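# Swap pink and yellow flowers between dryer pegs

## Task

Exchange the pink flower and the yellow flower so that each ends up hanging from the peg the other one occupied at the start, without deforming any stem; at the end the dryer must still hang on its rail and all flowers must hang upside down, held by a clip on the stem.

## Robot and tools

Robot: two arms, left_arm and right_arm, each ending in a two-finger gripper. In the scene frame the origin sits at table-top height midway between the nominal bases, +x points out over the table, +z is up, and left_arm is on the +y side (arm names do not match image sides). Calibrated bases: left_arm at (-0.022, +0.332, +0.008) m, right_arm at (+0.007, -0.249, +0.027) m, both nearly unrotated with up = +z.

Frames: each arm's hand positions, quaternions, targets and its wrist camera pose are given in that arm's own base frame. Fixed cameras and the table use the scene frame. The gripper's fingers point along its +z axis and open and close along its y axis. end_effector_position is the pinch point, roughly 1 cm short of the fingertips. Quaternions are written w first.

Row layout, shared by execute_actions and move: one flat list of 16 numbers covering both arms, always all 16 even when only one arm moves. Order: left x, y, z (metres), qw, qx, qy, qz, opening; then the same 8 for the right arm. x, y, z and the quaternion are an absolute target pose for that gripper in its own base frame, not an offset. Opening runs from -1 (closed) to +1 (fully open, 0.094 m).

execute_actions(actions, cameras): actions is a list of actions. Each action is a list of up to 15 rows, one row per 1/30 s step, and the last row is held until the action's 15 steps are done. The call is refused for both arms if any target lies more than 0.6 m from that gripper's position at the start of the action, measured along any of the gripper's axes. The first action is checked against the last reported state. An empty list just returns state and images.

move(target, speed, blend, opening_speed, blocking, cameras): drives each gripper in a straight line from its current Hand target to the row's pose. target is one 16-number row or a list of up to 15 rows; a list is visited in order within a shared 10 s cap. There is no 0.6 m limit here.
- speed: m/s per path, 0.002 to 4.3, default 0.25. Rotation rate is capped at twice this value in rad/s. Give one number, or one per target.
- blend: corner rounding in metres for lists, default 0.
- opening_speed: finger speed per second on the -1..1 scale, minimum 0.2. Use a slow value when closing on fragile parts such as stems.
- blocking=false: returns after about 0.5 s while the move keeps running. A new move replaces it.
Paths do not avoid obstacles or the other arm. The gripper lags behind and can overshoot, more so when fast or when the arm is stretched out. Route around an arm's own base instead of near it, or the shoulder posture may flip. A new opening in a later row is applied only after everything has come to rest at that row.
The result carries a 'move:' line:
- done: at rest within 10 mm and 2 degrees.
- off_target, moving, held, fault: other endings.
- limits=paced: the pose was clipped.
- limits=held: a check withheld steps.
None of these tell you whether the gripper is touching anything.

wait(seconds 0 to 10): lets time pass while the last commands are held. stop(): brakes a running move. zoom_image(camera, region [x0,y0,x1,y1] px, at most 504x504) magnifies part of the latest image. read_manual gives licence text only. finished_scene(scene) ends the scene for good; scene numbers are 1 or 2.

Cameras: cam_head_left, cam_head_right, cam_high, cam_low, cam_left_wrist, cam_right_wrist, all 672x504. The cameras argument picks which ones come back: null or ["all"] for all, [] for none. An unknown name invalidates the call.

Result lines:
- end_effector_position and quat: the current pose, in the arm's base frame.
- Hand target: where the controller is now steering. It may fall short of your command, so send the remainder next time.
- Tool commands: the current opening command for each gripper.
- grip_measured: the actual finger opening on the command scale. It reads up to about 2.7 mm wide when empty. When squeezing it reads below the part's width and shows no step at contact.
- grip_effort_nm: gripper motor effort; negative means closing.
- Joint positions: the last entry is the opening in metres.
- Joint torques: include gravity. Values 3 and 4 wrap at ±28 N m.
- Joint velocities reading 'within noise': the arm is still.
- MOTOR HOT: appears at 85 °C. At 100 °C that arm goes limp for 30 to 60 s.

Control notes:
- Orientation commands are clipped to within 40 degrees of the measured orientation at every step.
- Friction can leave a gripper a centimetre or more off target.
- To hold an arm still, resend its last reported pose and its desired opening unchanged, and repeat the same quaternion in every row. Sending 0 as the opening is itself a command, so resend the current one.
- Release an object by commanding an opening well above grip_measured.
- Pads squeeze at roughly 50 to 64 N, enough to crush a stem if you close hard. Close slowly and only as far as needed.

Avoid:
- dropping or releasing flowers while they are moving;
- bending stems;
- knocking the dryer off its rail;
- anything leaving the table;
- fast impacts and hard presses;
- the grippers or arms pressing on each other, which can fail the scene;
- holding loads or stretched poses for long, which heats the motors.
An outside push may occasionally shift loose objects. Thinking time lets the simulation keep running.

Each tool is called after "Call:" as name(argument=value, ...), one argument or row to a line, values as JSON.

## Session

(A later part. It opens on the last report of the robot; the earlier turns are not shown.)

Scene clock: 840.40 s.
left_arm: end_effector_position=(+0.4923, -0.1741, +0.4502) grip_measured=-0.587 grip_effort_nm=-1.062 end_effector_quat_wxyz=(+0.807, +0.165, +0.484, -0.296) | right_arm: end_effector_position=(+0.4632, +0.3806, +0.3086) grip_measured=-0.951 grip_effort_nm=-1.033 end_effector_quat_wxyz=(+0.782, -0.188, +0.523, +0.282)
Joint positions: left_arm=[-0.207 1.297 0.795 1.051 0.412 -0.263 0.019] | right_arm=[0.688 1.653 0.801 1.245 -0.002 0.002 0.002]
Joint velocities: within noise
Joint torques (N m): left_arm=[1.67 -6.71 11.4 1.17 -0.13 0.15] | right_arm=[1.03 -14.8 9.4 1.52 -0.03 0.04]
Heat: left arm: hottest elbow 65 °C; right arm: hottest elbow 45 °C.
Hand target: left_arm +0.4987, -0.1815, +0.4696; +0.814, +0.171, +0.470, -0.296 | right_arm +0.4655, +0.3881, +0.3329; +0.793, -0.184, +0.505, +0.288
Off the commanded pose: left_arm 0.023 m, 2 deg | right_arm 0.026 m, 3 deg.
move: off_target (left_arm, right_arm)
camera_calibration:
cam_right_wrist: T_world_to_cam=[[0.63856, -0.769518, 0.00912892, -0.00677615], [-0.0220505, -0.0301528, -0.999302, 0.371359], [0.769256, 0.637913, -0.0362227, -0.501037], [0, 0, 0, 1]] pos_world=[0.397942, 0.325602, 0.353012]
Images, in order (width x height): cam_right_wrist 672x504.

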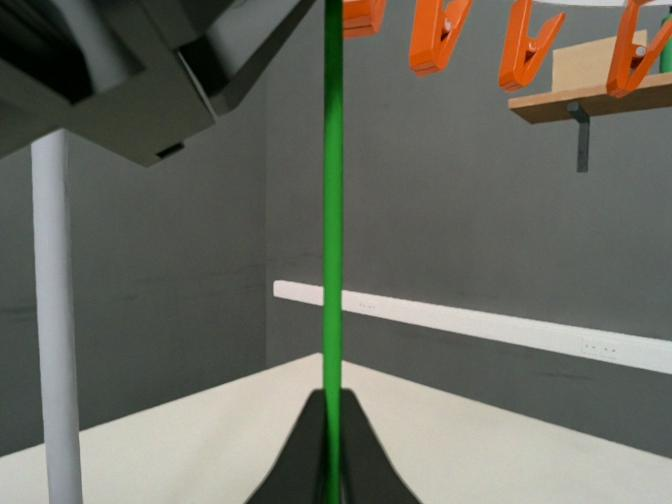

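Call:
move(
  target=[
    [0.500,-0.182,0.470,0.8138,0.171,0.4698,-0.2962,-0.75,0.4595,0.383,0.333,0.7926,-0.1838,0.5049,0.2885,-1.0],
  ],
  speed=0.03,
  cameras=["cam_right_wrist"],
)

Call:
zoom_image(
  camera="cam_right_wrist",
  region=[280, 0, 400, 60],
)

Scene clock: 846.50 s.
left_arm: end_effector_position=(+0.4923, -0.1741, +0.4502) grip_measured=-0.587 grip_effort_nm=-1.067 end_effector_quat_wxyz=(+0.807, +0.165, +0.484, -0.296) | right_arm: end_effector_position=(+0.4617, +0.3795, +0.3146) grip_measured=-0.951 grip_effort_nm=-1.033 end_effector_quat_wxyz=(+0.785, -0.186, +0.519, +0.283)
Joint positions: left_arm=[-0.207 1.297 0.795 1.051 0.412 -0.263 0.019] | right_arm=[0.688 1.642 0.801 1.244 -0.002 0.002 0.002]
Joint velocities: within noise
Joint torques (N m): left_arm=[1.73 -6.77 11.4 1.18 -0.13 0.15] | right_arm=[0.91 -15.5 7.73 1.77 -0.04 0.03]
Heat: left arm: hottest elbow 65 °C; right arm: hottest elbow 46 °C.
Hand target: left_arm +0.4987, -0.1815, +0.4696; +0.814, +0.171, +0.470, -0.296 | right_arm +0.4593, +0.3827, +0.3328; +0.793, -0.184, +0.505, +0.288
Off the commanded pose: left_arm 0.023 m, 2 deg | right_arm 0.019 m, 2 deg.
move: off_target (left_arm, right_arm)
camera_calibration:
cam_right_wrist: T_world_to_cam=[[0.638463, -0.769597, 0.00919747, -0.00671085], [-0.0143881, -0.0238828, -0.999611, 0.371422], [0.769518, 0.638083, -0.0263213, -0.502276], [0, 0, 0, 1]] pos_world=[0.396139, 0.3242, 0.358119]
Images, in order (width x height): cam_right_wrist 672x504.

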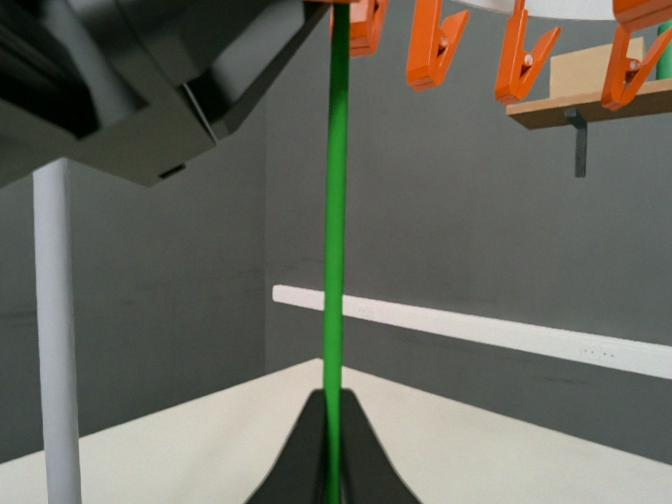

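Scaled by 4.200 from the camera's 672x504 image, which has a finer 960x720 frame.

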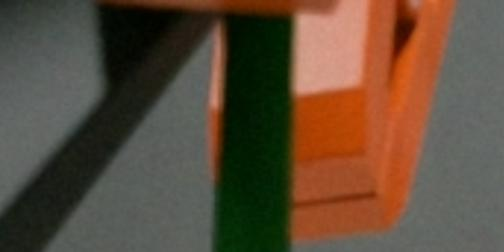

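Call:
move(
  target=[
    [0.500,-0.182,0.470,0.8138,0.171,0.4698,-0.2962,-0.75,0.456,0.3815,0.318,0.7926,-0.1838,0.5049,0.2885,-1.0],
  ],
  speed=0.03,
  cameras=["cam_right_wrist"],
)

Call:
zoom_image(
  camera="cam_right_wrist",
  region=[280, 0, 400, 60],
)

Scene clock: 852.30 s.
left_arm: end_effector_position=(+0.4923, -0.1741, +0.4502) grip_measured=-0.587 grip_effort_nm=-1.062 end_effector_quat_wxyz=(+0.807, +0.165, +0.484, -0.296) | right_arm: end_effector_position=(+0.4604, +0.3782, +0.3186) grip_measured=-0.951 grip_effort_nm=-1.028 end_effector_quat_wxyz=(+0.790, -0.183, +0.511, +0.284)
Joint positions: left_arm=[-0.207 1.297 0.795 1.051 0.412 -0.263 0.019] | right_arm=[0.688 1.644 0.801 1.266 -0.001 0.002 0.002]
Joint velocities: within noise
Joint torques (N m): left_arm=[1.73 -6.77 11.4 1.16 -0.13 0.15] | right_arm=[1.32 -13.1 6.2 2.76 0.02 0.03]
Heat: left arm: hottest elbow 65 °C; right arm: hottest elbow 46 °C.
Hand target: left_arm +0.4987, -0.1815, +0.4696; +0.814, +0.171, +0.470, -0.296 | right_arm +0.4560, +0.3814, +0.3181; +0.793, -0.184, +0.505, +0.288
Off the commanded pose: left_arm 0.023 m, 2 deg | right_arm 0.006 m, 1 deg.
move: off_target (left_arm)
camera_calibration:
cam_right_wrist: T_world_to_cam=[[0.637795, -0.770154, 0.00898946, -0.00632245], [0.00133034, -0.0105699, -0.999943, 0.363194], [0.770205, 0.637771, -0.00571688, -0.507118], [0, 0, 0, 1]] pos_world=[0.394134, 0.322394, 0.360331]
Images, in order (width x height): cam_right_wrist 672x504.

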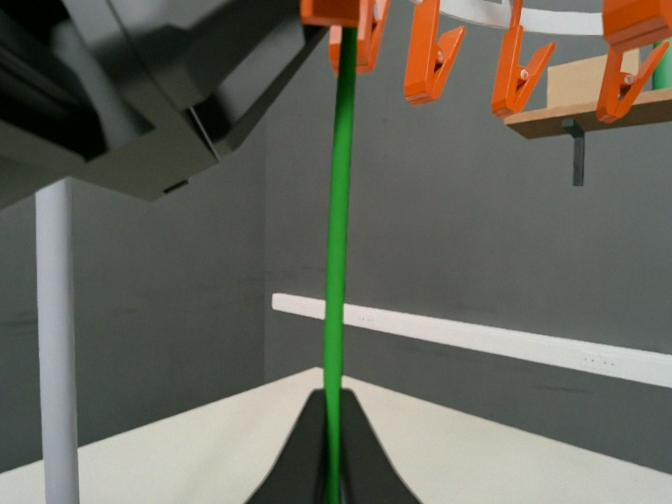

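Scaled by 4.200 from the camera's 672x504 image, which has a finer 960x720 frame.

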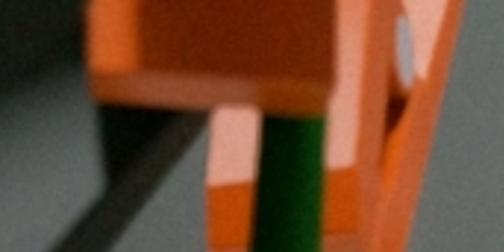

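Call:
move(
  target=[0.5,-0.182,0.47,0.8138,0.171,0.4698,-0.2962,-0.75,0.456,0.3815,0.292,0.7926,-0.1838,0.5049,0.2885,-1.0],
  speed=0.05,
  cameras=["cam_right_wrist"],
)

Call:
zoom_image(
  camera="cam_right_wrist",
  region=[260, 0, 420, 120],
)

Scene clock: 874.43 s.
left_arm: end_effector_position=(+0.4923, -0.1741, +0.4502) grip_measured=-0.587 grip_effort_nm=-1.067 end_effector_quat_wxyz=(+0.807, +0.165, +0.484, -0.296) | right_arm: end_effector_position=(+0.4603, +0.3781, +0.2983) grip_measured=-0.951 grip_effort_nm=-1.033 end_effector_quat_wxyz=(+0.794, -0.181, +0.505, +0.286)
Joint positions: left_arm=[-0.207 1.297 0.795 1.051 0.412 -0.263 0.019] | right_arm=[0.688 1.705 0.79 1.353 -0.001 0.002 0.002]
Joint velocities: within noise
Joint torques (N m): left_arm=[1.85 -6.71 11.4 1.17 -0.13 0.15] | right_arm=[1.38 -13.16 5.45 2.36 0 0.01]
Heat: left arm: hottest elbow 65 °C; right arm: hottest elbow 44 °C.
Hand target: left_arm +0.4987, -0.1815, +0.4696; +0.814, +0.171, +0.470, -0.296 | right_arm +0.4560, +0.3814, +0.2920; +0.792, -0.184, +0.505, +0.288
Off the commanded pose: left_arm 0.023 m, 2 deg | right_arm 0.008 m, 0 deg.
move: off_target (left_arm)
camera_calibration:
cam_right_wrist: T_world_to_cam=[[0.637688, -0.770241, 0.00904426, -0.00607824], [0.0131496, -0.000854475, -0.999913, 0.333712], [0.770182, 0.637752, 0.00958345, -0.511622], [0, 0, 0, 1]] pos_world=[0.39353, 0.321891, 0.338641]
Images, in order (width x height): cam_right_wrist 672x504.

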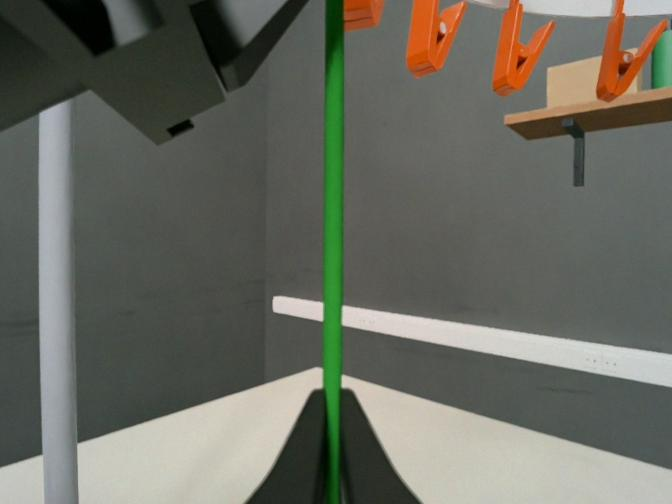

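Scaled by 3.150 from the camera's 672x504 image, which has a finer 960x720 frame.

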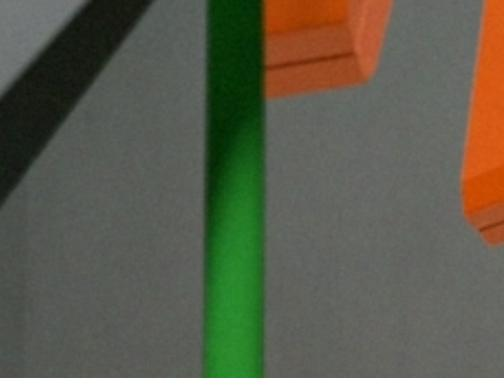

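Call:
move(
  target=[0.5,-0.182,0.47,0.8138,0.171,0.4698,-0.2962,-0.75,0.4555,0.381,0.308,0.7926,-0.1838,0.5049,0.2885,-1.0],
  speed=0.05,
  cameras=["cam_right_wrist"],
)

Call:
zoom_image(
  camera="cam_right_wrist",
  region=[260, 0, 420, 120],
)

Scene clock: 880.00 s.
left_arm: end_effector_position=(+0.4923, -0.1741, +0.4502) grip_measured=-0.587 grip_effort_nm=-1.062 end_effector_quat_wxyz=(+0.807, +0.165, +0.484, -0.296) | right_arm: end_effector_position=(+0.4596, +0.3775, +0.3042) grip_measured=-0.951 grip_effort_nm=-1.033 end_effector_quat_wxyz=(+0.793, -0.181, +0.507, +0.285)
Joint positions: left_arm=[-0.207 1.297 0.795 1.051 0.412 -0.263 0.019] | right_arm=[0.688 1.685 0.79 1.33 -0.001 0.002 0.002]
Joint velocities: within noise
Joint torques (N m): left_arm=[1.73 -6.71 11.41 1.17 -0.13 0.15] | right_arm=[1.2 -15.15 6.01 1.35 0.01 0.01]
Heat: left arm: hottest elbow 65 °C; right arm: hottest elbow 44 °C.
Hand target: left_arm +0.4987, -0.1815, +0.4696; +0.814, +0.171, +0.470, -0.296 | right_arm +0.4555, +0.3809, +0.3079; +0.793, -0.184, +0.505, +0.288
Off the commanded pose: left_arm 0.023 m, 2 deg | right_arm 0.007 m, 0 deg.
move: off_target (left_arm)
camera_calibration:
cam_right_wrist: T_world_to_cam=[[0.637712, -0.770222, 0.00901816, -0.00614334], [0.0105143, -0.00300241, -0.99994, 0.341652], [0.770203, 0.637769, 0.00618368, -0.509742], [0, 0, 0, 1]] pos_world=[0.392931, 0.321392, 0.344839]
Images, in order (width x height): cam_right_wrist 672x504.

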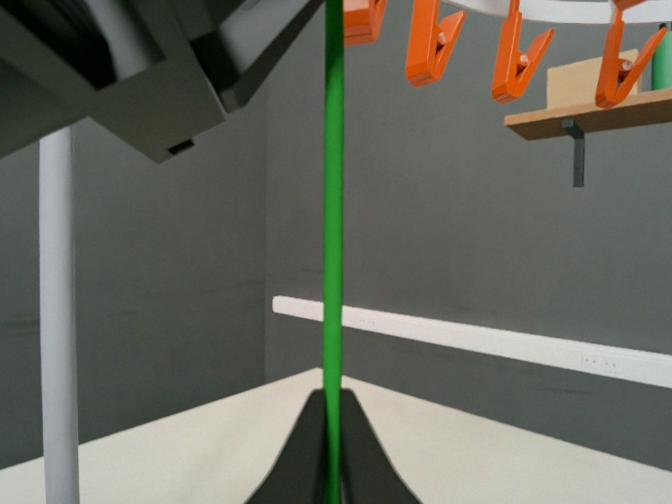

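Scaled by 3.150 from the camera's 672x504 image, which has a finer 960x720 frame.

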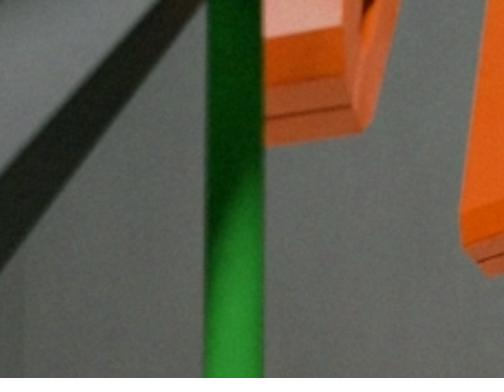

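Call:
move(
  target=[0.5,-0.182,0.47,0.8138,0.171,0.4698,-0.2962,-0.75,0.4545,0.3800,0.318,0.7926,-0.1838,0.5049,0.2885,-1.0],
  speed=0.05,
  cameras=["cam_right_wrist"],
)

Call:
zoom_image(
  camera="cam_right_wrist",
  region=[260, 0, 420, 120],
)

Scene clock: 883.93 s.
left_arm: end_effector_position=(+0.4923, -0.1741, +0.4506) grip_measured=-0.587 grip_effort_nm=-1.062 end_effector_quat_wxyz=(+0.807, +0.165, +0.483, -0.296) | right_arm: end_effector_position=(+0.4594, +0.3773, +0.3085) grip_measured=-0.951 grip_effort_nm=-1.038 end_effector_quat_wxyz=(+0.790, -0.183, +0.511, +0.284)
Joint positions: left_arm=[-0.207 1.297 0.796 1.051 0.412 -0.263 0.019] | right_arm=[0.688 1.666 0.79 1.298 -0.001 0.002 0.002]
Joint velocities: within noise
Joint torques (N m): left_arm=[1.85 -6.77 11.36 1.17 -0.13 0.15] | right_arm=[1.26 -15.68 6.34 1.57 0 0.02]
Heat: left arm: hottest elbow 65 °C; right arm: hottest elbow 44 °C.
Hand target: left_arm +0.4987, -0.1815, +0.4697; +0.814, +0.171, +0.470, -0.296 | right_arm +0.4545, +0.3799, +0.3179; +0.793, -0.184, +0.505, +0.288
Off the commanded pose: left_arm 0.022 m, 2 deg | right_arm 0.011 m, 1 deg.
move: off_target (left_arm, right_arm)
camera_calibration:
cam_right_wrist: T_world_to_cam=[[0.637795, -0.770154, 0.00898946, -0.00622322], [0.00133034, -0.0105699, -0.999943, 0.353087], [0.770205, 0.637771, -0.00571688, -0.505754], [0, 0, 0, 1]] pos_world=[0.393034, 0.321494, 0.350231]
Images, in order (width x height): cam_right_wrist 672x504.

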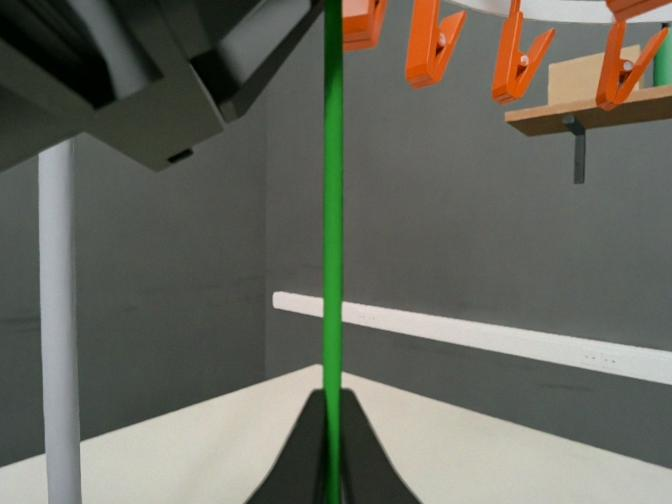

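Scaled by 3.150 from the camera's 672x504 image, which has a finer 960x720 frame.

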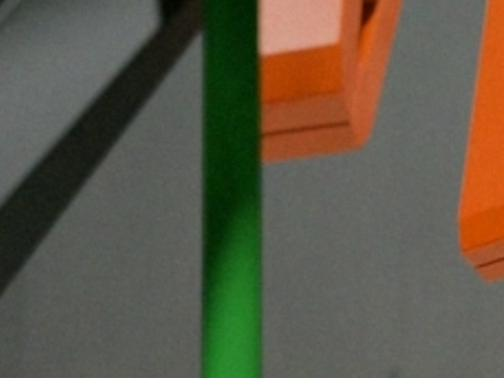

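Call:
move(
  target=[0.5,-0.182,0.47,0.8138,0.171,0.4698,-0.2962,-0.75,0.454,0.3795,0.323,0.7926,-0.1838,0.5049,0.2885,-1.0],
  speed=0.05,
  cameras=["cam_right_wrist"],
)

Call:
zoom_image(
  camera="cam_right_wrist",
  region=[260, 0, 420, 120],
)

Scene clock: 888.37 s.
left_arm: end_effector_position=(+0.4924, -0.1742, +0.4517) grip_measured=-0.587 grip_effort_nm=-1.062 end_effector_quat_wxyz=(+0.808, +0.165, +0.482, -0.296) | right_arm: end_effector_position=(+0.4593, +0.3773, +0.3102) grip_measured=-0.951 grip_effort_nm=-1.038 end_effector_quat_wxyz=(+0.788, -0.184, +0.514, +0.284)
Joint positions: left_arm=[-0.207 1.297 0.798 1.051 0.412 -0.263 0.019] | right_arm=[0.688 1.656 0.79 1.281 -0.001 0.002 0.002]
Joint velocities: within noise
Joint torques (N m): left_arm=[1.67 -6.77 11.23 1.17 -0.13 0.15] | right_arm=[1.2 -15.68 6.52 1.68 -0.01 0.02]
Heat: left arm: hottest elbow 66 °C; right arm: hottest elbow 44 °C.
Hand target: left_arm +0.4988, -0.1815, +0.4696; +0.814, +0.171, +0.470, -0.296 | right_arm +0.4540, +0.3793, +0.3228; +0.793, -0.184, +0.505, +0.288
Off the commanded pose: left_arm 0.021 m, 2 deg | right_arm 0.014 m, 1 deg.
move: off_target (left_arm, right_arm)
camera_calibration:
cam_right_wrist: T_world_to_cam=[[0.637837, -0.77012, 0.00892329, -0.00628588], [-0.00456558, -0.0153667, -0.999872, 0.35932], [0.770158, 0.637714, -0.0133175, -0.503385], [0, 0, 0, 1]] pos_world=[0.393336, 0.321696, 0.352627]
Images, in order (width x height): cam_right_wrist 672x504.

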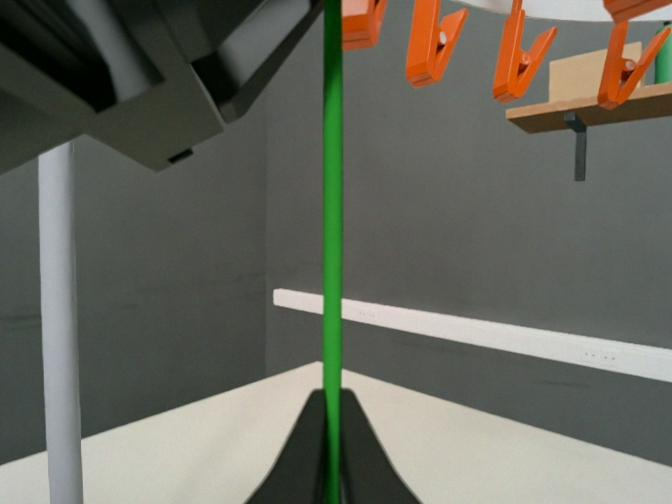

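Scaled by 3.150 from the camera's 672x504 image, which has a finer 960x720 frame.

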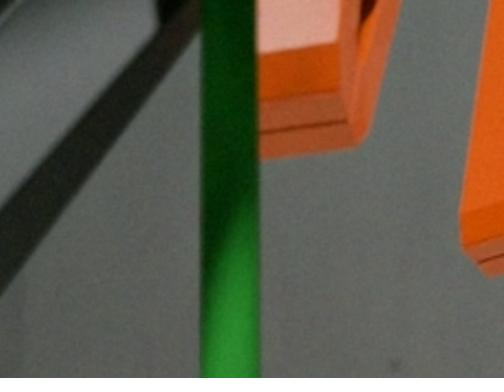

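Call:
move(
  target=[0.5,-0.182,0.47,0.8138,0.171,0.4698,-0.2962,-0.75,0.4515,0.3773,0.332,0.7926,-0.1838,0.5049,0.2885,-1.0],
  speed=0.05,
  cameras=["cam_right_wrist"],
)

Call:
zoom_image(
  camera="cam_right_wrist",
  region=[260, 0, 420, 120],
)

Scene clock: 891.80 s.
left_arm: end_effector_position=(+0.4929, -0.1742, +0.4561) grip_measured=-0.587 grip_effort_nm=-1.062 end_effector_quat_wxyz=(+0.810, +0.166, +0.479, -0.295) | right_arm: end_effector_position=(+0.4586, +0.3767, +0.3158) grip_measured=-0.951 grip_effort_nm=-1.033 end_effector_quat_wxyz=(+0.786, -0.185, +0.517, +0.283)
Joint positions: left_arm=[-0.207 1.297 0.806 1.051 0.412 -0.263 0.019] | right_arm=[0.688 1.634 0.79 1.251 -0.001 0.002 0.002]
Joint velocities: within noise
Joint torques (N m): left_arm=[1.73 -6.65 10.76 1.14 -0.12 0.14] | right_arm=[1.26 -16.03 6.5 1.81 -0.02 0.01]
Heat: left arm: hottest elbow 67 °C; right arm: hottest elbow 44 °C.
Hand target: left_arm +0.4991, -0.1816, +0.4698; +0.814, +0.171, +0.470, -0.296 | right_arm +0.4516, +0.3771, +0.3318; +0.793, -0.184, +0.505, +0.288
Off the commanded pose: left_arm 0.017 m, 1 deg | right_arm 0.018 m, 2 deg.
move: off_target (left_arm, right_arm)
camera_calibration:
cam_right_wrist: T_world_to_cam=[[0.637881, -0.770083, 0.00889691, -0.00628637], [-0.0107439, -0.0204496, -0.999733, 0.369516], [0.77006, 0.637615, -0.0213181, -0.499646], [0, 0, 0, 1]] pos_world=[0.392738, 0.321298, 0.358821]
Images, in order (width x height): cam_right_wrist 672x504.

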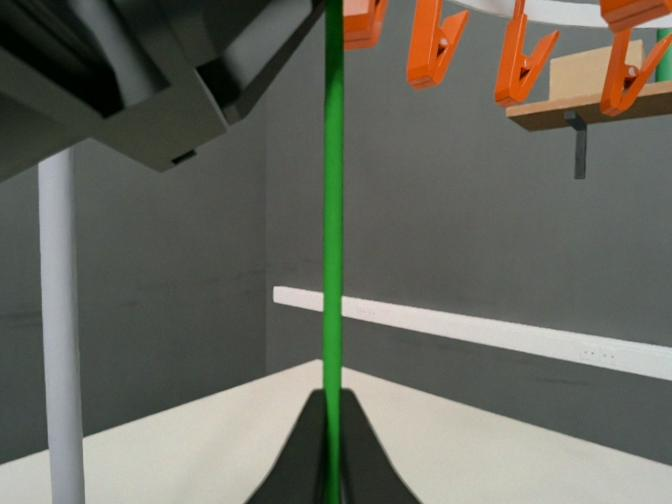

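Scaled by 3.150 from the camera's 672x504 image, which has a finer 960x720 frame.

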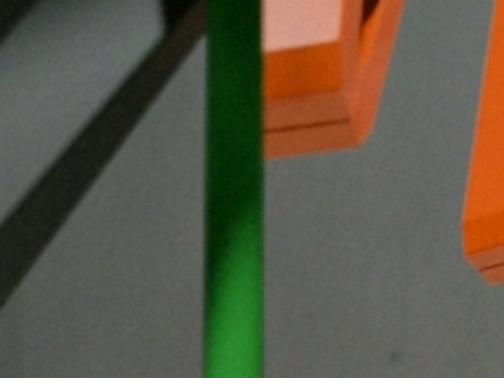

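Call:
move(
  target=[0.5,-0.182,0.466,0.8138,0.171,0.4698,-0.2962,-0.75,0.4505,0.3767,0.339,0.7926,-0.1838,0.5049,0.2885,-1.0],
  speed=0.05,
  cameras=["cam_right_wrist"],
)

Call:
zoom_image(
  camera="cam_right_wrist",
  region=[260, 0, 420, 120],
)

Scene clock: 895.67 s.
left_arm: end_effector_position=(+0.4930, -0.1741, +0.4562) grip_measured=-0.587 grip_effort_nm=-1.062 end_effector_quat_wxyz=(+0.810, +0.165, +0.479, -0.295) | right_arm: end_effector_position=(+0.4587, +0.3768, +0.3168) grip_measured=-0.951 grip_effort_nm=-1.038 end_effector_quat_wxyz=(+0.783, -0.187, +0.522, +0.282)
Joint positions: left_arm=[-0.207 1.297 0.806 1.051 0.411 -0.262 0.019] | right_arm=[0.688 1.623 0.79 1.227 -0.001 0.002 0.002]
Joint velocities: within noise
Joint torques (N m): left_arm=[1.79 -6.24 10.33 1.63 -0.09 0.13] | right_arm=[1.14 -16.5 6.72 2.07 -0.01 0.03]
Heat: left arm: hottest elbow 66 °C; right arm: hottest elbow 44 °C.
Hand target: left_arm +0.4994, -0.1818, +0.4658; +0.814, +0.171, +0.470, -0.296 | right_arm +0.4506, +0.3765, +0.3386; +0.793, -0.184, +0.505, +0.288
Off the commanded pose: left_arm 0.014 m, 1 deg | right_arm 0.024 m, 2 deg.
move: off_target (left_arm, right_arm)
camera_calibration:
cam_right_wrist: T_world_to_cam=[[0.638, -0.769985, 0.00890762, -0.00638564], [-0.0207475, -0.0287524, -0.999371, 0.3782], [0.769757, 0.637414, -0.0343193, -0.495507], [0, 0, 0, 1]] pos_world=[0.393341, 0.3218, 0.361013]
Images, in order (width x height): cam_right_wrist 672x504.

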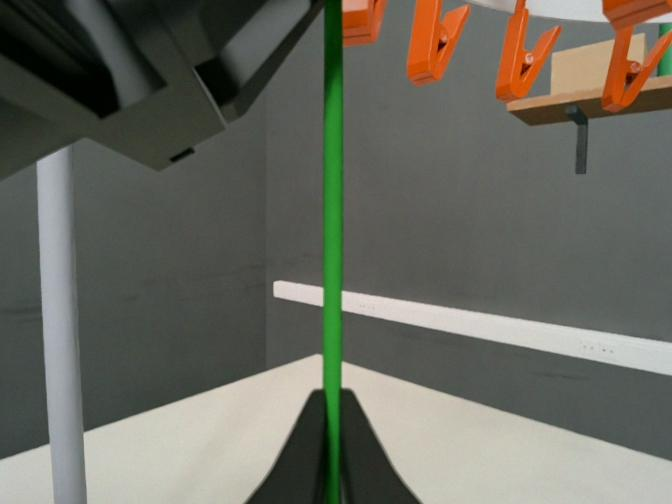

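Scaled by 3.150 from the camera's 672x504 image, which has a finer 960x720 frame.

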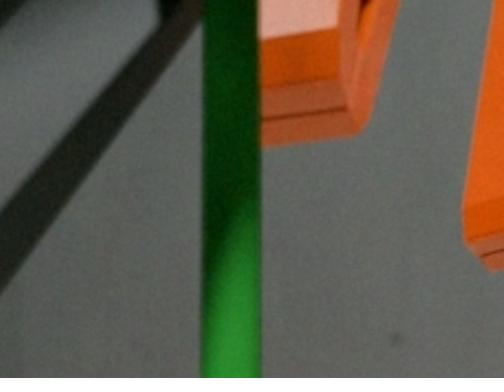

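Call:
move(
  target=[0.5,-0.182,0.466,0.8138,0.171,0.4698,-0.2962,-0.75,0.4470,0.3739,0.347,0.7926,-0.1838,0.5049,0.2885,-1.0],
  speed=0.05,
  cameras=["cam_right_wrist"],
)

Call:
zoom_image(
  camera="cam_right_wrist",
  region=[260, 0, 420, 120],
)

Scene clock: 903.60 s.
left_arm: end_effector_position=(+0.4934, -0.1740, +0.4588) grip_measured=-0.587 grip_effort_nm=-1.062 end_effector_quat_wxyz=(+0.812, +0.166, +0.477, -0.294) | right_arm: end_effector_position=(+0.4557, +0.3743, +0.3206) grip_measured=-0.951 grip_effort_nm=-1.028 end_effector_quat_wxyz=(+0.780, -0.188, +0.526, +0.281)
Joint positions: left_arm=[-0.207 1.297 0.811 1.051 0.41 -0.261 0.019] | right_arm=[0.688 1.599 0.781 1.202 -0.001 0.002 0.002]
Joint velocities: within noise
Joint torques (N m): left_arm=[1.67 -6.18 10.04 1.61 -0.07 0.13] | right_arm=[1.14 -16.56 7.04 2.21 0.01 0.03]
Heat: left arm: hottest elbow 65 °C; right arm: hottest elbow 44 °C.
Hand target: left_arm +0.4995, -0.1818, +0.4659; +0.814, +0.171, +0.470, -0.296 | right_arm +0.4470, +0.3736, +0.3465; +0.793, -0.184, +0.505, +0.288
Off the commanded pose: left_arm 0.013 m, 1 deg | right_arm 0.028 m, 3 deg.
move: off_target (left_arm, right_arm)
camera_calibration:
cam_right_wrist: T_world_to_cam=[[0.638035, -0.769957, 0.00883293, -0.00647039], [-0.0284201, -0.035011, -0.998983, 0.387523], [0.769483, 0.637135, -0.0442204, -0.487992], [0, 0, 0, 1]] pos_world=[0.390643, 0.319502, 0.365607]
Images, in order (width x height): cam_right_wrist 672x504.

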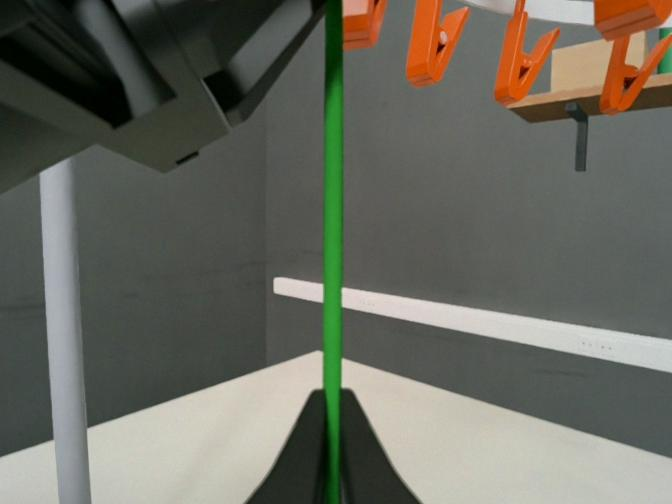

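Scaled by 3.150 from the camera's 672x504 image, which has a finer 960x720 frame.

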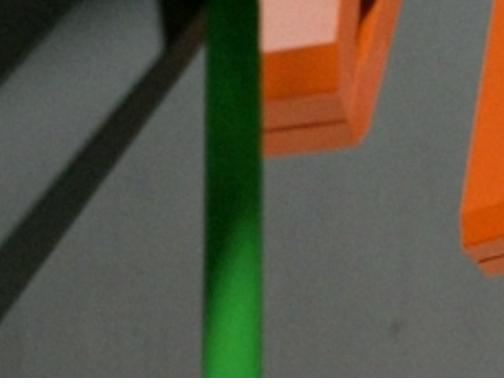

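Call:
move(
  target=[0.499,-0.1818,0.46,0.8138,0.171,0.4698,-0.2962,-0.75,0.4470,0.3739,0.353,0.7926,-0.1838,0.5049,0.2885,-1.0],
  speed=0.05,
  cameras=["cam_right_wrist"],
)

Call:
zoom_image(
  camera="cam_right_wrist",
  region=[260, 0, 420, 120],
)

Scene clock: 907.20 s.
left_arm: end_effector_position=(+0.4913, -0.1736, +0.4621) grip_measured=-0.587 grip_effort_nm=-1.062 end_effector_quat_wxyz=(+0.816, +0.167, +0.469, -0.294) | right_arm: end_effector_position=(+0.4550, +0.3738, +0.3239) grip_measured=-0.951 grip_effort_nm=-1.028 end_effector_quat_wxyz=(+0.779, -0.189, +0.528, +0.280)
Joint positions: left_arm=[-0.207 1.297 0.811 1.068 0.41 -0.261 0.019] | right_arm=[0.688 1.585 0.781 1.183 -0.001 0.002 0.002]
Joint velocities: within noise
Joint torques (N m): left_arm=[1.73 -5.71 9.18 1.62 -0.06 0.13] | right_arm=[1.26 -16.5 7.51 2.15 0 0.02]
Heat: left arm: hottest elbow 65 °C; right arm: hottest elbow 44 °C.
Hand target: left_arm +0.4986, -0.1817, +0.4599; +0.814, +0.171, +0.470, -0.296 | right_arm +0.4469, +0.3735, +0.3525; +0.793, -0.184, +0.505, +0.288
Off the commanded pose: left_arm 0.011 m, 1 deg | right_arm 0.030 m, 3 deg.
move: off_target (left_arm, right_arm)
camera_calibration:
cam_right_wrist: T_world_to_cam=[[0.638108, -0.769897, 0.00876996, -0.00651654], [-0.0325375, -0.0383445, -0.998735, 0.393766], [0.769259, 0.637015, -0.0495185, -0.485108], [0, 0, 0, 1]] pos_world=[0.390144, 0.319103, 0.369303]
Images, in order (width x height): cam_right_wrist 672x504.

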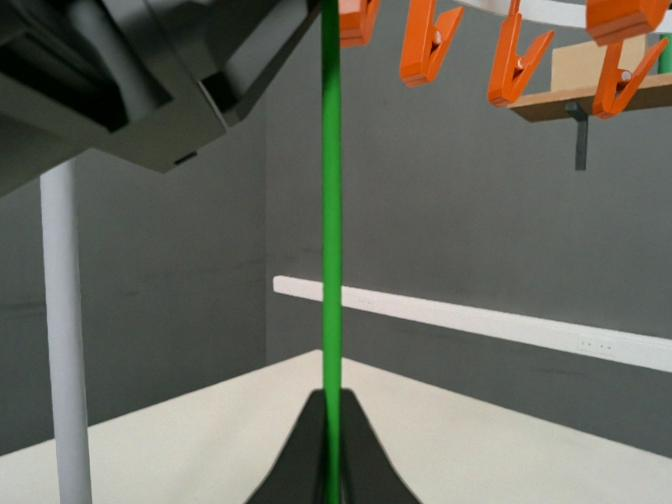

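Scaled by 3.150 from the camera's 672x504 image, which has a finer 960x720 frame.

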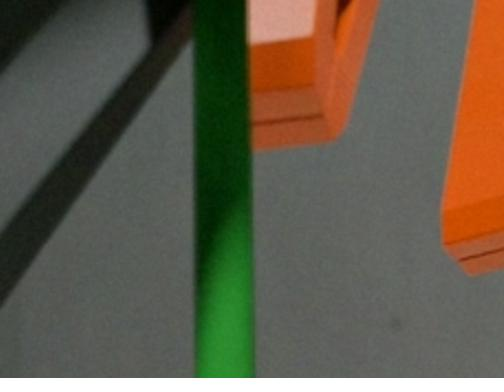

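Call:
move(
  target=[0.499,-0.1818,0.46,0.8138,0.171,0.4698,-0.2962,-0.75,0.4450,0.3743,0.358,0.7926,-0.1838,0.5049,0.2885,-1.0],
  speed=0.05,
  cameras=["cam_right_wrist"],
)

Call:
zoom_image(
  camera="cam_right_wrist",
  region=[260, 0, 420, 120],
)

Scene clock: 912.20 s.
left_arm: end_effector_position=(+0.4910, -0.1734, +0.4627) grip_measured=-0.587 grip_effort_nm=-1.067 end_effector_quat_wxyz=(+0.817, +0.167, +0.468, -0.293) | right_arm: end_effector_position=(+0.4543, +0.3741, +0.3253) grip_measured=-0.951 grip_effort_nm=-1.038 end_effector_quat_wxyz=(+0.777, -0.190, +0.531, +0.280)
Joint positions: left_arm=[-0.207 1.297 0.811 1.071 0.409 -0.26 0.019] | right_arm=[0.69 1.576 0.781 1.166 0 0.002 0.002]
Joint velocities: within noise
Joint torques (N m): left_arm=[1.67 -5.77 9.17 1.5 -0.04 0.12] | right_arm=[1.49 -16.91 7.62 2.36 0.1 0.01]
Heat: left arm: hottest elbow 64 °C; right arm: hottest elbow 44 °C.
Hand target: left_arm +0.4986, -0.1817, +0.4598; +0.814, +0.171, +0.470, -0.296 | right_arm +0.4448, +0.3738, +0.3575; +0.793, -0.183, +0.505, +0.288
Off the commanded pose: left_arm 0.012 m, 1 deg | right_arm 0.034 m, 4 deg.
move: off_target (left_arm, right_arm)
camera_calibration:
cam_right_wrist: T_world_to_cam=[[0.638547, -0.769537, 0.00838862, -0.00602603], [-0.0386097, -0.0429203, -0.998332, 0.399552], [0.768613, 0.637158, -0.0571182, -0.482131], [0, 0, 0, 1]] pos_world=[0.389847, 0.319705, 0.371398]
Images, in order (width x height): cam_right_wrist 672x504.

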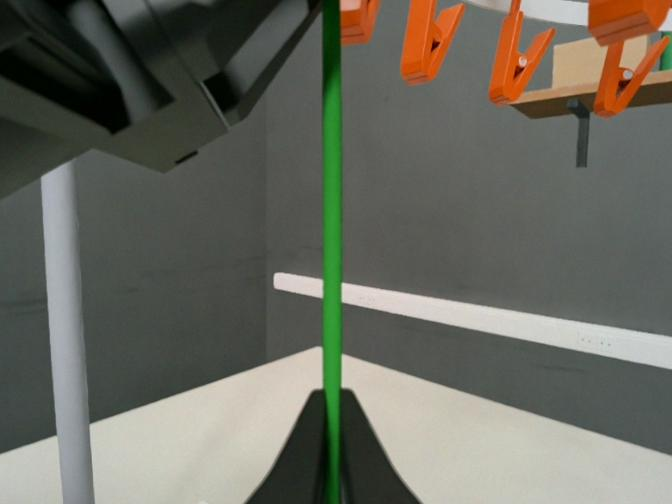

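Scaled by 3.150 from the camera's 672x504 image, which has a finer 960x720 frame.

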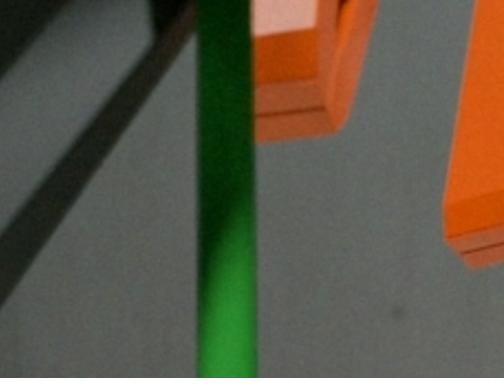

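Call:
move(
  target=[0.499,-0.1818,0.46,0.8138,0.171,0.4698,-0.2962,-0.75,0.4440,0.3735,0.364,0.800,-0.1805,0.492,0.293,-1.0],
  speed=0.05,
  cameras=["cam_right_wrist"],
)

Call:
zoom_image(
  camera="cam_right_wrist",
  region=[260, 0, 420, 120],
)

Scene clock: 917.37 s.
left_arm: end_effector_position=(+0.4908, -0.1733, +0.4630) grip_measured=-0.587 grip_effort_nm=-1.067 end_effector_quat_wxyz=(+0.817, +0.167, +0.467, -0.293) | right_arm: end_effector_position=(+0.4539, +0.3742, +0.3260) grip_measured=-0.951 grip_effort_nm=-1.033 end_effector_quat_wxyz=(+0.777, -0.190, +0.530, +0.280)
Joint positions: left_arm=[-0.207 1.297 0.811 1.072 0.409 -0.26 0.019] | right_arm=[0.69 1.575 0.781 1.168 -0.001 0.002 0.002]
Joint velocities: within noise
Joint torques (N m): left_arm=[1.67 -5.77 9.16 1.4 -0.04 0.12] | right_arm=[1.38 -16.26 7.91 3.63 -0.08 0.03]
Heat: left arm: hottest elbow 63 °C; right arm: hottest elbow 43 °C.
Hand target: left_arm +0.4986, -0.1816, +0.4598; +0.814, +0.171, +0.470, -0.296 | right_arm +0.4435, +0.3729, +0.3631; +0.800, -0.180, +0.492, +0.293
Off the commanded pose: left_arm 0.012 m, 1 deg | right_arm 0.039 m, 5 deg.
move: off_target (left_arm, right_arm)
camera_calibration:
cam_right_wrist: T_world_to_cam=[[0.639324, -0.768888, 0.0086834, -0.00632951], [-0.0366096, -0.0417166, -0.998459, 0.398917], [0.768065, 0.638021, -0.0548192, -0.482635], [0, 0, 0, 1]] pos_world=[0.389346, 0.319706, 0.3719]
Images, in order (width x height): cam_right_wrist 672x504.

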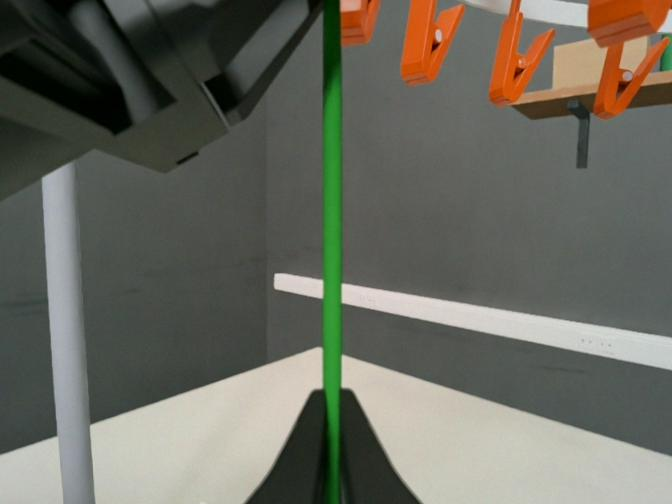

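Scaled by 3.150 from the camera's 672x504 image, which has a finer 960x720 frame.

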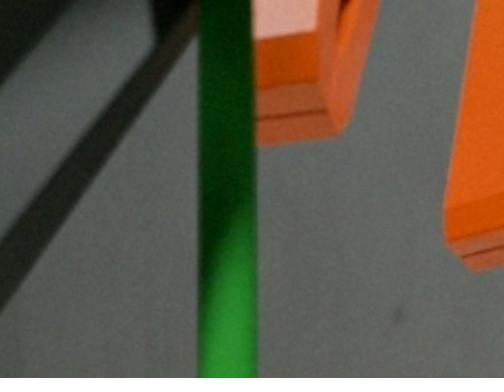

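Call:
move(
  target=[0.499,-0.1818,0.46,0.8138,0.171,0.4698,-0.2962,-0.75,0.4446,0.3740,0.372,0.800,-0.1805,0.492,0.293,-1.0],
  speed=0.05,
  cameras=["cam_right_wrist"],
)

Call:
zoom_image(
  camera="cam_right_wrist",
  region=[260, 0, 420, 120],
)

Scene clock: 921.13 s.
left_arm: end_effector_position=(+0.4904, -0.1732, +0.4637) grip_measured=-0.587 grip_effort_nm=-1.062 end_effector_quat_wxyz=(+0.818, +0.167, +0.466, -0.293) | right_arm: end_effector_position=(+0.4535, +0.3740, +0.3272) grip_measured=-0.951 grip_effort_nm=-1.033 end_effector_quat_wxyz=(+0.778, -0.190, +0.529, +0.281)
Joint positions: left_arm=[-0.207 1.297 0.811 1.076 0.409 -0.259 0.019] | right_arm=[0.69 1.573 0.781 1.169 -0.001 0.002 0.002]
Joint velocities: within noise
Joint torques (N m): left_arm=[1.67 -5.71 9.16 1.29 0 0.11] | right_arm=[1.38 -17.32 8.54 2.62 -0.09 0.02]
Heat: left arm: hottest elbow 63 °C; right arm: hottest elbow 43 °C.
Hand target: left_arm +0.4986, -0.1817, +0.4599; +0.814, +0.171, +0.470, -0.296 | right_arm +0.4437, +0.3730, +0.3711; +0.800, -0.180, +0.492, +0.293
Off the commanded pose: left_arm 0.013 m, 1 deg | right_arm 0.046 m, 5 deg.
move: off_target (left_arm, right_arm)
camera_calibration:
cam_right_wrist: T_world_to_cam=[[0.639596, -0.768661, 0.008775, -0.00660247], [-0.0345363, -0.0401373, -0.998597, 0.398627], [0.767935, 0.638396, -0.0522183, -0.483057], [0, 0, 0, 1]] pos_world=[0.388946, 0.319306, 0.372902]
Images, in order (width x height): cam_right_wrist 672x504.

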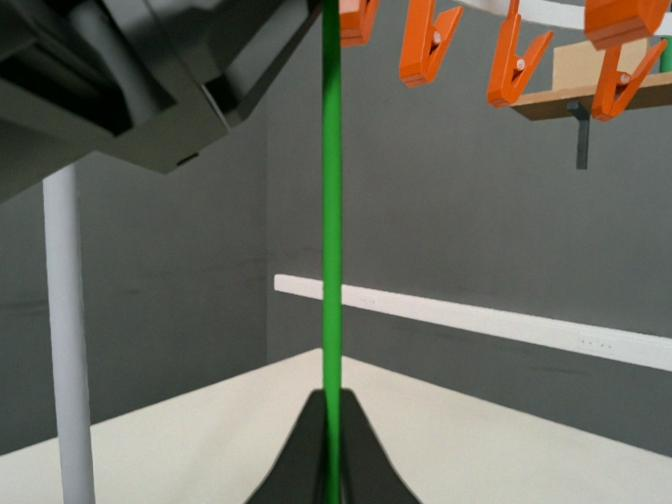

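Scaled by 3.150 from the camera's 672x504 image, which has a finer 960x720 frame.

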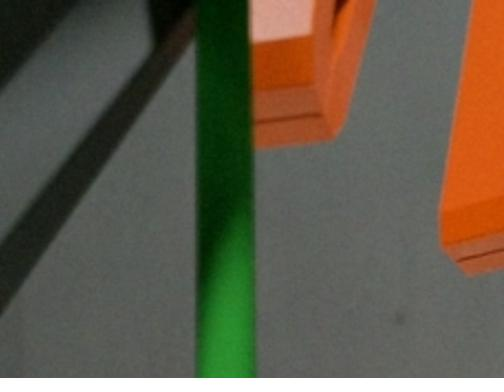

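Call:
wait(
  seconds=0,
  cameras=["cam_left_wrist","cam_head_right","cam_low"],
)

Scene clock: 926.27 s.
left_arm: end_effector_position=(+0.4905, -0.1731, +0.4637) grip_measured=-0.587 grip_effort_nm=-1.062 end_effector_quat_wxyz=(+0.818, +0.167, +0.466, -0.292) | right_arm: end_effector_position=(+0.4535, +0.3740, +0.3272) grip_measured=-0.951 grip_effort_nm=-1.033 end_effector_quat_wxyz=(+0.778, -0.190, +0.529, +0.281)
Joint positions: left_arm=[-0.207 1.297 0.811 1.076 0.408 -0.259 0.019] | right_arm=[0.69 1.573 0.781 1.169 -0.001 0.002 0.002]
Joint velocities: within noise
Joint torques (N m): left_arm=[1.67 -5.77 9.17 1.31 0 0.11] | right_arm=[1.32 -17.49 8.59 2.58 -0.08 0.03]
Heat: left arm: hottest elbow 62 °C; right arm: hottest elbow 44 °C.
Hand target: left_arm +0.4986, -0.1816, +0.4599; +0.814, +0.171, +0.470, -0.296 | right_arm +0.4437, +0.3730, +0.3711; +0.800, -0.180, +0.492, +0.293
Tool commands: left_gripper/opening=-0.75 right_gripper/opening=-1.0
Off the commanded pose: left_arm 0.013 m, 1 deg | right_arm 0.046 m, 5 deg.
camera_calibration:
cam_left_wrist: T_world_to_cam=[[-0.624831, -0.780703, -0.00942643, 0.175545], [0.0846263, -0.0557179, -0.994854, 0.448891], [0.77616, -0.622413, 0.100882, -0.444787], [0, 0, 0, 1]] pos_world=[0.416924, -0.114781, 0.493107]
Images, in order (width x height): cam_head_right 672x504, cam_low 672x504, cam_left_wrist 672x504.

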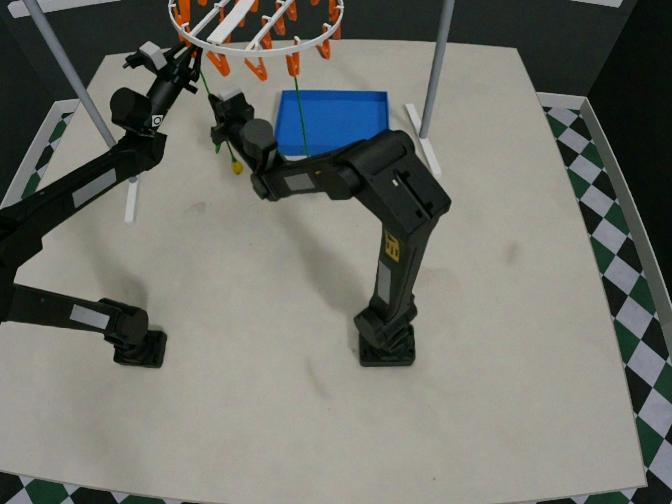

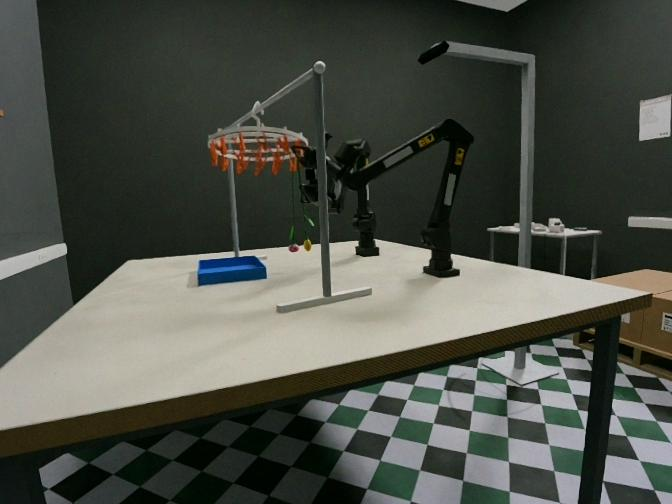

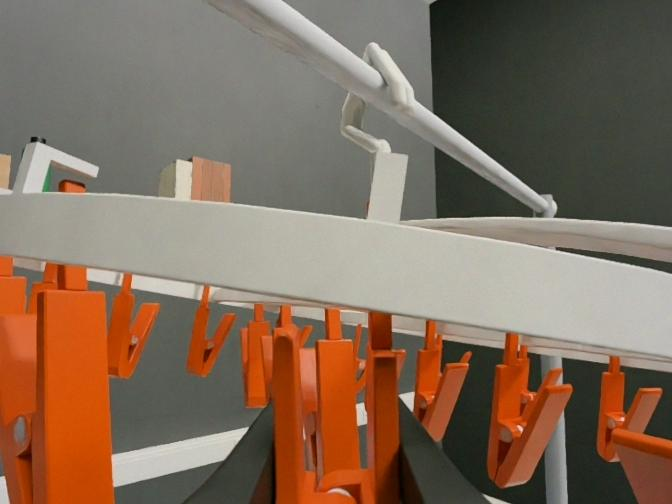

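Call:
zoom_image(
  camera="cam_low",
  region=[270, 120, 340, 180],
)

Call:
zoom_image(
  camera="cam_left_wrist",
  region=[250, 300, 420, 504],
)

Scaled by 7.200 from the camera's 672x504 image, which has a finer 960x720 frame.

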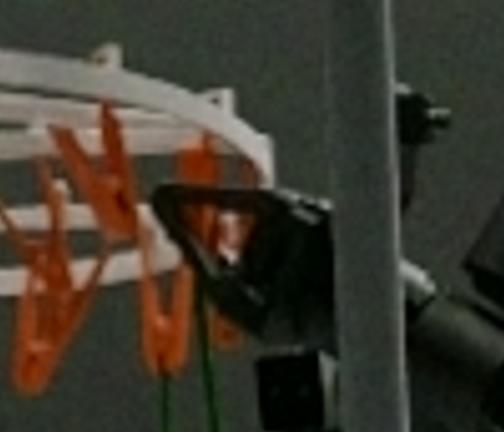

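Scaled by 2.471 from the camera's 672x504 image, which has a finer 960x720 frame.

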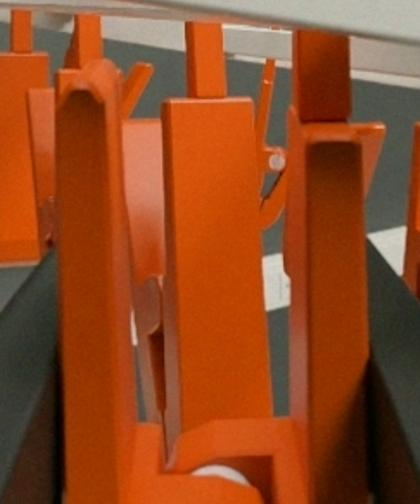

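Call:
zoom_image(
  camera="cam_low",
  region=[285, 140, 315, 185],
)

Call:
zoom_image(
  camera="cam_head_right",
  region=[170, 20, 270, 120],
)

Scaled by 11.200 from the camera's 672x504 image, which has a finer 960x720 frame.

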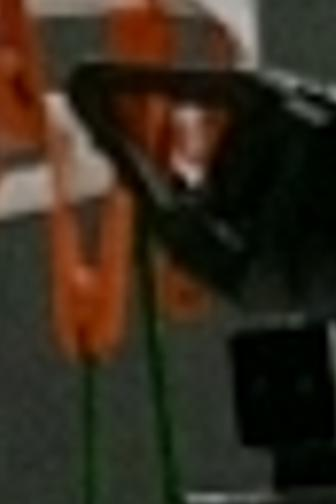

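Scaled by 5.040 from the camera's 672x504 image, which has a finer 960x720 frame.

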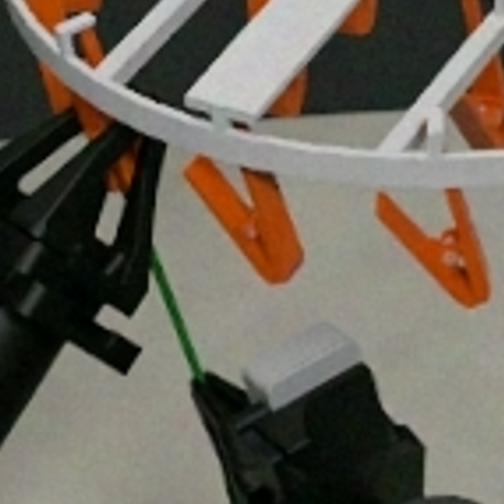

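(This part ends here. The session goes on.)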